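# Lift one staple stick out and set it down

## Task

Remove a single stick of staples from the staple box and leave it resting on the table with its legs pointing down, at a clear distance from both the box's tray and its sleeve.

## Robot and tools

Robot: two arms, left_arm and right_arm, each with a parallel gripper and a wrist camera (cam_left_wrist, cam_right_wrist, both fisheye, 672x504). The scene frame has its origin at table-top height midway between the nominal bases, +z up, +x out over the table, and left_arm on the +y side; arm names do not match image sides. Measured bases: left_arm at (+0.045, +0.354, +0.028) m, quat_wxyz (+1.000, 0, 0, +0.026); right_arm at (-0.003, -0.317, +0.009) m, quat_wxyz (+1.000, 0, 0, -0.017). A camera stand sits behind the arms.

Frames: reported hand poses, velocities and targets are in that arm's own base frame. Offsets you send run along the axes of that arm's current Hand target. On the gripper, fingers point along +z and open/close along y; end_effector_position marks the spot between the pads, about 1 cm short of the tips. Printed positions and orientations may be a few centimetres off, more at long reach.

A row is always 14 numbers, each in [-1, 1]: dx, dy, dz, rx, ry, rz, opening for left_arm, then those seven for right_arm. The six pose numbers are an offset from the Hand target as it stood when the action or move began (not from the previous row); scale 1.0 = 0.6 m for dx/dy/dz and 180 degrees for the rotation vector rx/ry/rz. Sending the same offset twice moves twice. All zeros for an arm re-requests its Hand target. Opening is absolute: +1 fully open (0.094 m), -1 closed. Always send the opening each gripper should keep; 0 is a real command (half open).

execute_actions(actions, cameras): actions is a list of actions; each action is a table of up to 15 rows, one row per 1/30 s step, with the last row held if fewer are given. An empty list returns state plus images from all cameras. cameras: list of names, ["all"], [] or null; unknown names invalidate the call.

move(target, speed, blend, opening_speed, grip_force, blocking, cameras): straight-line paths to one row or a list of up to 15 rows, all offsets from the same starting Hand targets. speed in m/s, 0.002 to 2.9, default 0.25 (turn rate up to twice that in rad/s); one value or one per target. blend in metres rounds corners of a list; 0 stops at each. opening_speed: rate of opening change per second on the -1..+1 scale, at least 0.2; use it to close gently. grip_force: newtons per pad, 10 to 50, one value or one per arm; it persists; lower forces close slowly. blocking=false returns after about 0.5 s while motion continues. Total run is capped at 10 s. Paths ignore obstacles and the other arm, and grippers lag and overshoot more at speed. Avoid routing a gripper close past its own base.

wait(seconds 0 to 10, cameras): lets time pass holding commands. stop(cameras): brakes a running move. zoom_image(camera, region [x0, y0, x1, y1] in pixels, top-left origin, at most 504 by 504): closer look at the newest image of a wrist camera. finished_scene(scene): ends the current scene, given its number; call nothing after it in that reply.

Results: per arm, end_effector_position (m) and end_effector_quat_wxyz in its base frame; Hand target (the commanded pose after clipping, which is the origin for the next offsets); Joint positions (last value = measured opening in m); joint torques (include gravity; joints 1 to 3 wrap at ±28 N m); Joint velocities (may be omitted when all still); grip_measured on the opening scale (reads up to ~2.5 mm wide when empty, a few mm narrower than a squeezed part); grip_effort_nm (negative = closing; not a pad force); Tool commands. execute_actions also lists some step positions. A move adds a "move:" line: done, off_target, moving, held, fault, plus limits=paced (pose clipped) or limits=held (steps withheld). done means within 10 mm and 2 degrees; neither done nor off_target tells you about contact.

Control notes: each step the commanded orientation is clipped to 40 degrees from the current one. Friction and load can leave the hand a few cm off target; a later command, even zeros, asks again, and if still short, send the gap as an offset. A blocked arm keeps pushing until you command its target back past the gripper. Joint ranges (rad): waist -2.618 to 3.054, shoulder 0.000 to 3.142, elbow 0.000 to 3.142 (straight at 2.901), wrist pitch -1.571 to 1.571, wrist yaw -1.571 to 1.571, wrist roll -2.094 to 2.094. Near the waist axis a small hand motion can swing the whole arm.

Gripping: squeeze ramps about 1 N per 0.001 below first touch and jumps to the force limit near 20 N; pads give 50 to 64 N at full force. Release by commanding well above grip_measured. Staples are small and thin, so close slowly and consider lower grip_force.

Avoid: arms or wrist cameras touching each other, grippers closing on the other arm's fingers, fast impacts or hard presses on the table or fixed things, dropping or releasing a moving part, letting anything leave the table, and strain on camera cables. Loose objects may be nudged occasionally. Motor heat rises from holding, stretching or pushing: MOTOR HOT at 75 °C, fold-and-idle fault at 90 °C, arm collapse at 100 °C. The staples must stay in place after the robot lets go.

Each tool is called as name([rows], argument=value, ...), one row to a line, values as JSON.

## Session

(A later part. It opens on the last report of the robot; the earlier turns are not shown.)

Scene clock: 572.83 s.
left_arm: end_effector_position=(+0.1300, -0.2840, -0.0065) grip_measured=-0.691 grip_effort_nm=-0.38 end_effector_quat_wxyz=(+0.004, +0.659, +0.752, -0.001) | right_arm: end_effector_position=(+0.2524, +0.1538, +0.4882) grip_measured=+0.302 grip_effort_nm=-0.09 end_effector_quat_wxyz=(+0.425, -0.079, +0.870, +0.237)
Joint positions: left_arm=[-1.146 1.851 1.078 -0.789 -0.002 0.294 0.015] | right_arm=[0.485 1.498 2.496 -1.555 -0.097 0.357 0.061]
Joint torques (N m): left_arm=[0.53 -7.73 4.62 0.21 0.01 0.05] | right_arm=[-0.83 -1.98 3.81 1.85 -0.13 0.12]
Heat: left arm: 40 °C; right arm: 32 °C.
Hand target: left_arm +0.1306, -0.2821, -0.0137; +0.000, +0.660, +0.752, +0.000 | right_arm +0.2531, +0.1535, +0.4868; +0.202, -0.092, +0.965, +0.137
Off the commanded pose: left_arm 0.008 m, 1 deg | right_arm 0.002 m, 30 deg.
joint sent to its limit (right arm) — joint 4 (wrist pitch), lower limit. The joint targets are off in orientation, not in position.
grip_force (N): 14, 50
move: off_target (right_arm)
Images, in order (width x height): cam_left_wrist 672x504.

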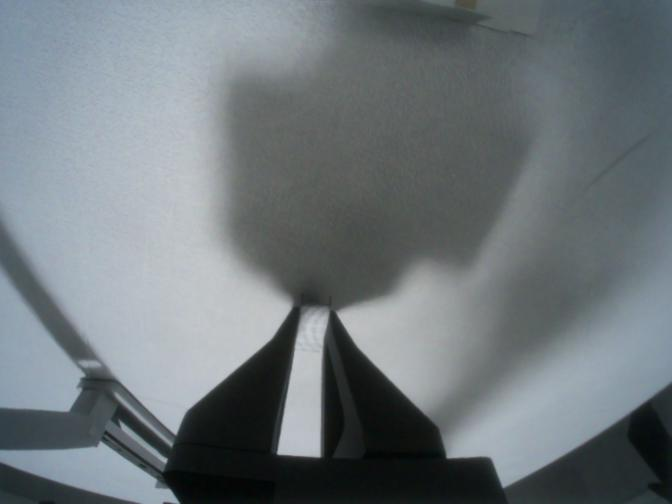

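move([
  [0, 0, 0.007, 0, 0, 0, -0.85, 0, 0, 0, 0, 0, 0, 0.3],
], speed=0.04, cameras=["cam_left_wrist"])

zoom_image(camera="cam_left_wrist", region=[240, 260, 380, 380])

Scene clock: 577.13 s.
left_arm: end_effector_position=(+0.1300, -0.2840, -0.0108) grip_measured=-0.691 grip_effort_nm=-0.38 end_effector_quat_wxyz=(+0.004, +0.659, +0.752, -0.001) | right_arm: end_effector_position=(+0.2524, +0.1538, +0.4882) grip_measured=+0.302 grip_effort_nm=-0.09 end_effector_quat_wxyz=(+0.425, -0.079, +0.870, +0.237)
Joint positions: left_arm=[-1.146 1.86 1.07 -0.772 -0.002 0.294 0.015] | right_arm=[0.485 1.498 2.496 -1.555 -0.097 0.357 0.061]
Joint torques (N m): left_arm=[0.47 -7.83 4.56 0.21 0.02 0.04] | right_arm=[-0.85 -1.98 3.85 1.87 -0.1 0.14]
Heat: left arm: 40 °C; right arm: 32 °C.
Hand target: left_arm +0.1306, -0.2820, -0.0179; +0.000, +0.660, +0.752, +0.000 | right_arm +0.2531, +0.1535, +0.4868; +0.202, -0.092, +0.965, +0.137
Off the commanded pose: left_arm 0.007 m, 1 deg | right_arm 0.002 m, 30 deg.
joint sent to its limit (right arm) — joint 4 (wrist pitch), lower limit. The joint targets are off in orientation, not in position.
grip_force (N): 14, 50
move: off_target (right_arm)
Images, in order (width x height): cam_left_wrist 672x504.

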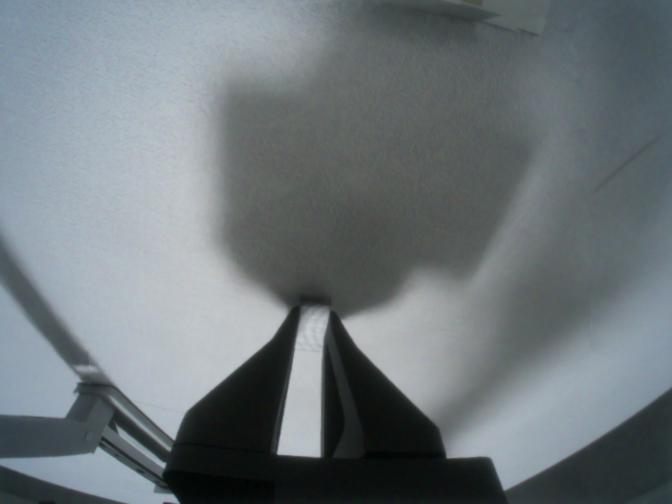

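Scaled by 3.600 from the camera's 672x504 image, which has a finer 960x720 frame.

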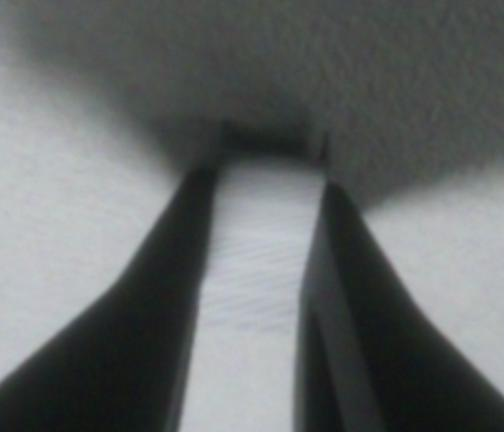

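move([
  [0, 0, 0.004, 0, 0, 0, -0.85, 0, 0, 0, 0, 0, 0, 0.3],
], speed=0.04, cameras=["cam_left_wrist"])

zoom_image(camera="cam_left_wrist", region=[240, 260, 380, 380])

Scene clock: 581.33 s.
left_arm: end_effector_position=(+0.1309, -0.2861, -0.0107) grip_measured=-0.691 grip_effort_nm=-0.38 end_effector_quat_wxyz=(+0.008, +0.659, +0.752, -0.003) | right_arm: end_effector_position=(+0.2524, +0.1538, +0.4882) grip_measured=+0.302 grip_effort_nm=-0.10 end_effector_quat_wxyz=(+0.425, -0.079, +0.870, +0.237)
Joint positions: left_arm=[-1.146 1.86 1.07 -0.763 -0.002 0.294 0.015] | right_arm=[0.485 1.498 2.496 -1.555 -0.097 0.357 0.061]
Joint torques (N m): left_arm=[0.49 -7.43 4.27 0.23 0.01 0.04] | right_arm=[-0.77 -2.04 3.79 1.86 -0.1 0.09]
Heat: left arm: 40 °C; right arm: 32 °C.
Hand target: left_arm +0.1306, -0.2820, -0.0203; +0.000, +0.660, +0.752, +0.000 | right_arm +0.2531, +0.1535, +0.4868; +0.202, -0.092, +0.965, +0.137
Off the commanded pose: left_arm 0.010 m, 1 deg | right_arm 0.002 m, 30 deg.
joint sent to its limit (right arm) — joint 4 (wrist pitch), lower limit. The joint targets are off in orientation, not in position.
grip_force (N): 14, 50
move: off_target (right_arm)
Images, in order (width x height): cam_left_wrist 672x504.

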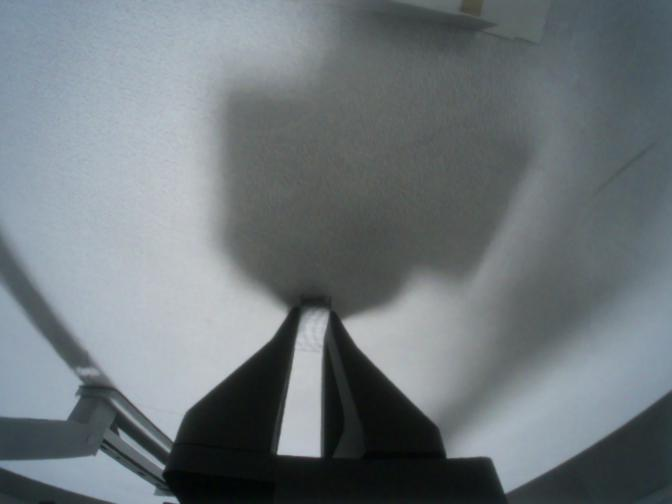

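Scaled by 3.600 from the camera's 672x504 image, which has a finer 960x720 frame.

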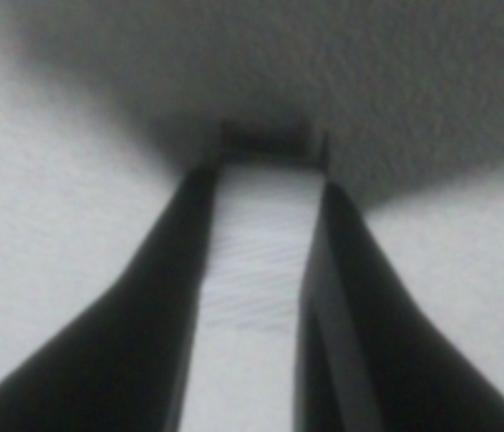

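move([
  [0, 0, -0.005, 0, 0, 0, -0.55, 0, 0, 0, 0, 0, 0, 0.3],
], opening_speed=0.3)

move([
  [0, 0, -0.14, 0, 0, 0, -0.55, 0, 0, 0, 0, 0, 0, 0.3],
], speed=0.1, cameras=["cam_left_wrist"])

zoom_image(camera="cam_left_wrist", region=[240, 180, 400, 320])

Scene clock: 587.00 s.
left_arm: end_effector_position=(+0.1310, -0.2861, -0.0107) grip_measured=-0.552 grip_effort_nm=0.10 end_effector_quat_wxyz=(+0.009, +0.659, +0.752, -0.003) | right_arm: end_effector_position=(+0.2524, +0.1538, +0.4882) grip_measured=+0.302 grip_effort_nm=-0.09 end_effector_quat_wxyz=(+0.425, -0.079, +0.870, +0.237)
Joint positions: left_arm=[-1.146 1.86 1.07 -0.763 -0.002 0.294 0.021] | right_arm=[0.485 1.498 2.496 -1.555 -0.097 0.357 0.061]
Joint torques (N m): left_arm=[0.49 -7.91 4.7 0.11 0.01 0.04] | right_arm=[-0.72 -2.1 3.95 1.82 -0.16 0.11]
Heat: left arm: 40 °C; right arm: 32 °C.
Hand target: left_arm +0.1306, -0.2820, -0.0173; +0.000, +0.660, +0.752, +0.000 | right_arm +0.2531, +0.1535, +0.4868; +0.202, -0.092, +0.965, +0.137
Off the commanded pose: left_arm 0.008 m, 1 deg | right_arm 0.002 m, 30 deg.
joint sent to its limit (right arm) — joint 4 (wrist pitch), lower limit. The joint targets are off in orientation, not in position.
grip_force (N): 14, 50
move: off_target (right_arm)

Scene clock: 588.60 s.
left_arm: end_effector_position=(+0.1273, -0.2780, +0.0558) grip_measured=-0.552 grip_effort_nm=0.10 end_effector_quat_wxyz=(-0.015, +0.659, +0.752, +0.008) | right_arm: end_effector_position=(+0.2524, +0.1538, +0.4882) grip_measured=+0.302 grip_effort_nm=-0.09 end_effector_quat_wxyz=(+0.425, -0.079, +0.870, +0.237)
Joint positions: left_arm=[-1.146 1.77 1.244 -1.078 -0.002 0.294 0.021] | right_arm=[0.485 1.498 2.496 -1.555 -0.097 0.357 0.061]
Joint torques (N m): left_arm=[0.47 -10.88 7.09 -0.12 0.02 0.04] | right_arm=[-0.83 -2.1 3.82 1.84 -0.1 0.12]
Heat: left arm: 40 °C; right arm: 32 °C.
Hand target: left_arm +0.1306, -0.2822, +0.0667; +0.000, +0.660, +0.752, +0.000 | right_arm +0.2531, +0.1535, +0.4868; +0.202, -0.092, +0.965, +0.137
Off the commanded pose: left_arm 0.012 m, 2 deg | right_arm 0.002 m, 30 deg.
joint sent to its limit (right arm) — joint 4 (wrist pitch), lower limit. The joint targets are off in orientation, not in position.
grip_force (N): 14, 50
move: off_target (left_arm, right_arm)
Images, in order (width x height): cam_left_wrist 672x504.

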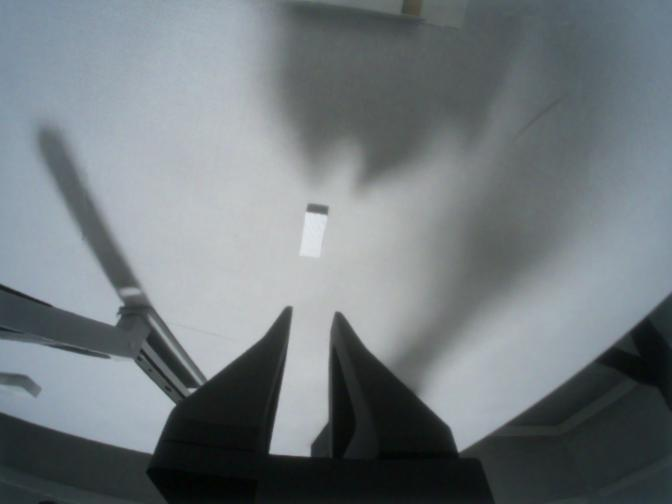

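Scaled by 3.150 from the camera's 672x504 image, which has a finer 960x720 frame.

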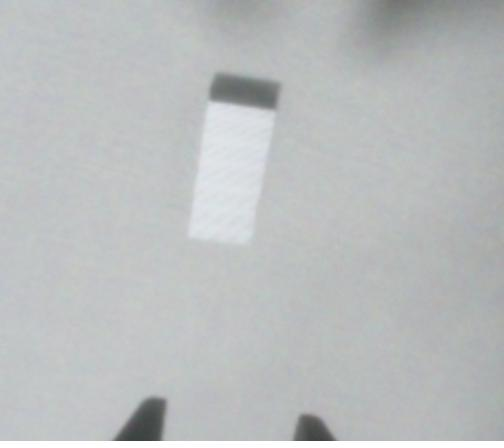

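finished_scene(scene=2)

The scene is finished: the task was done.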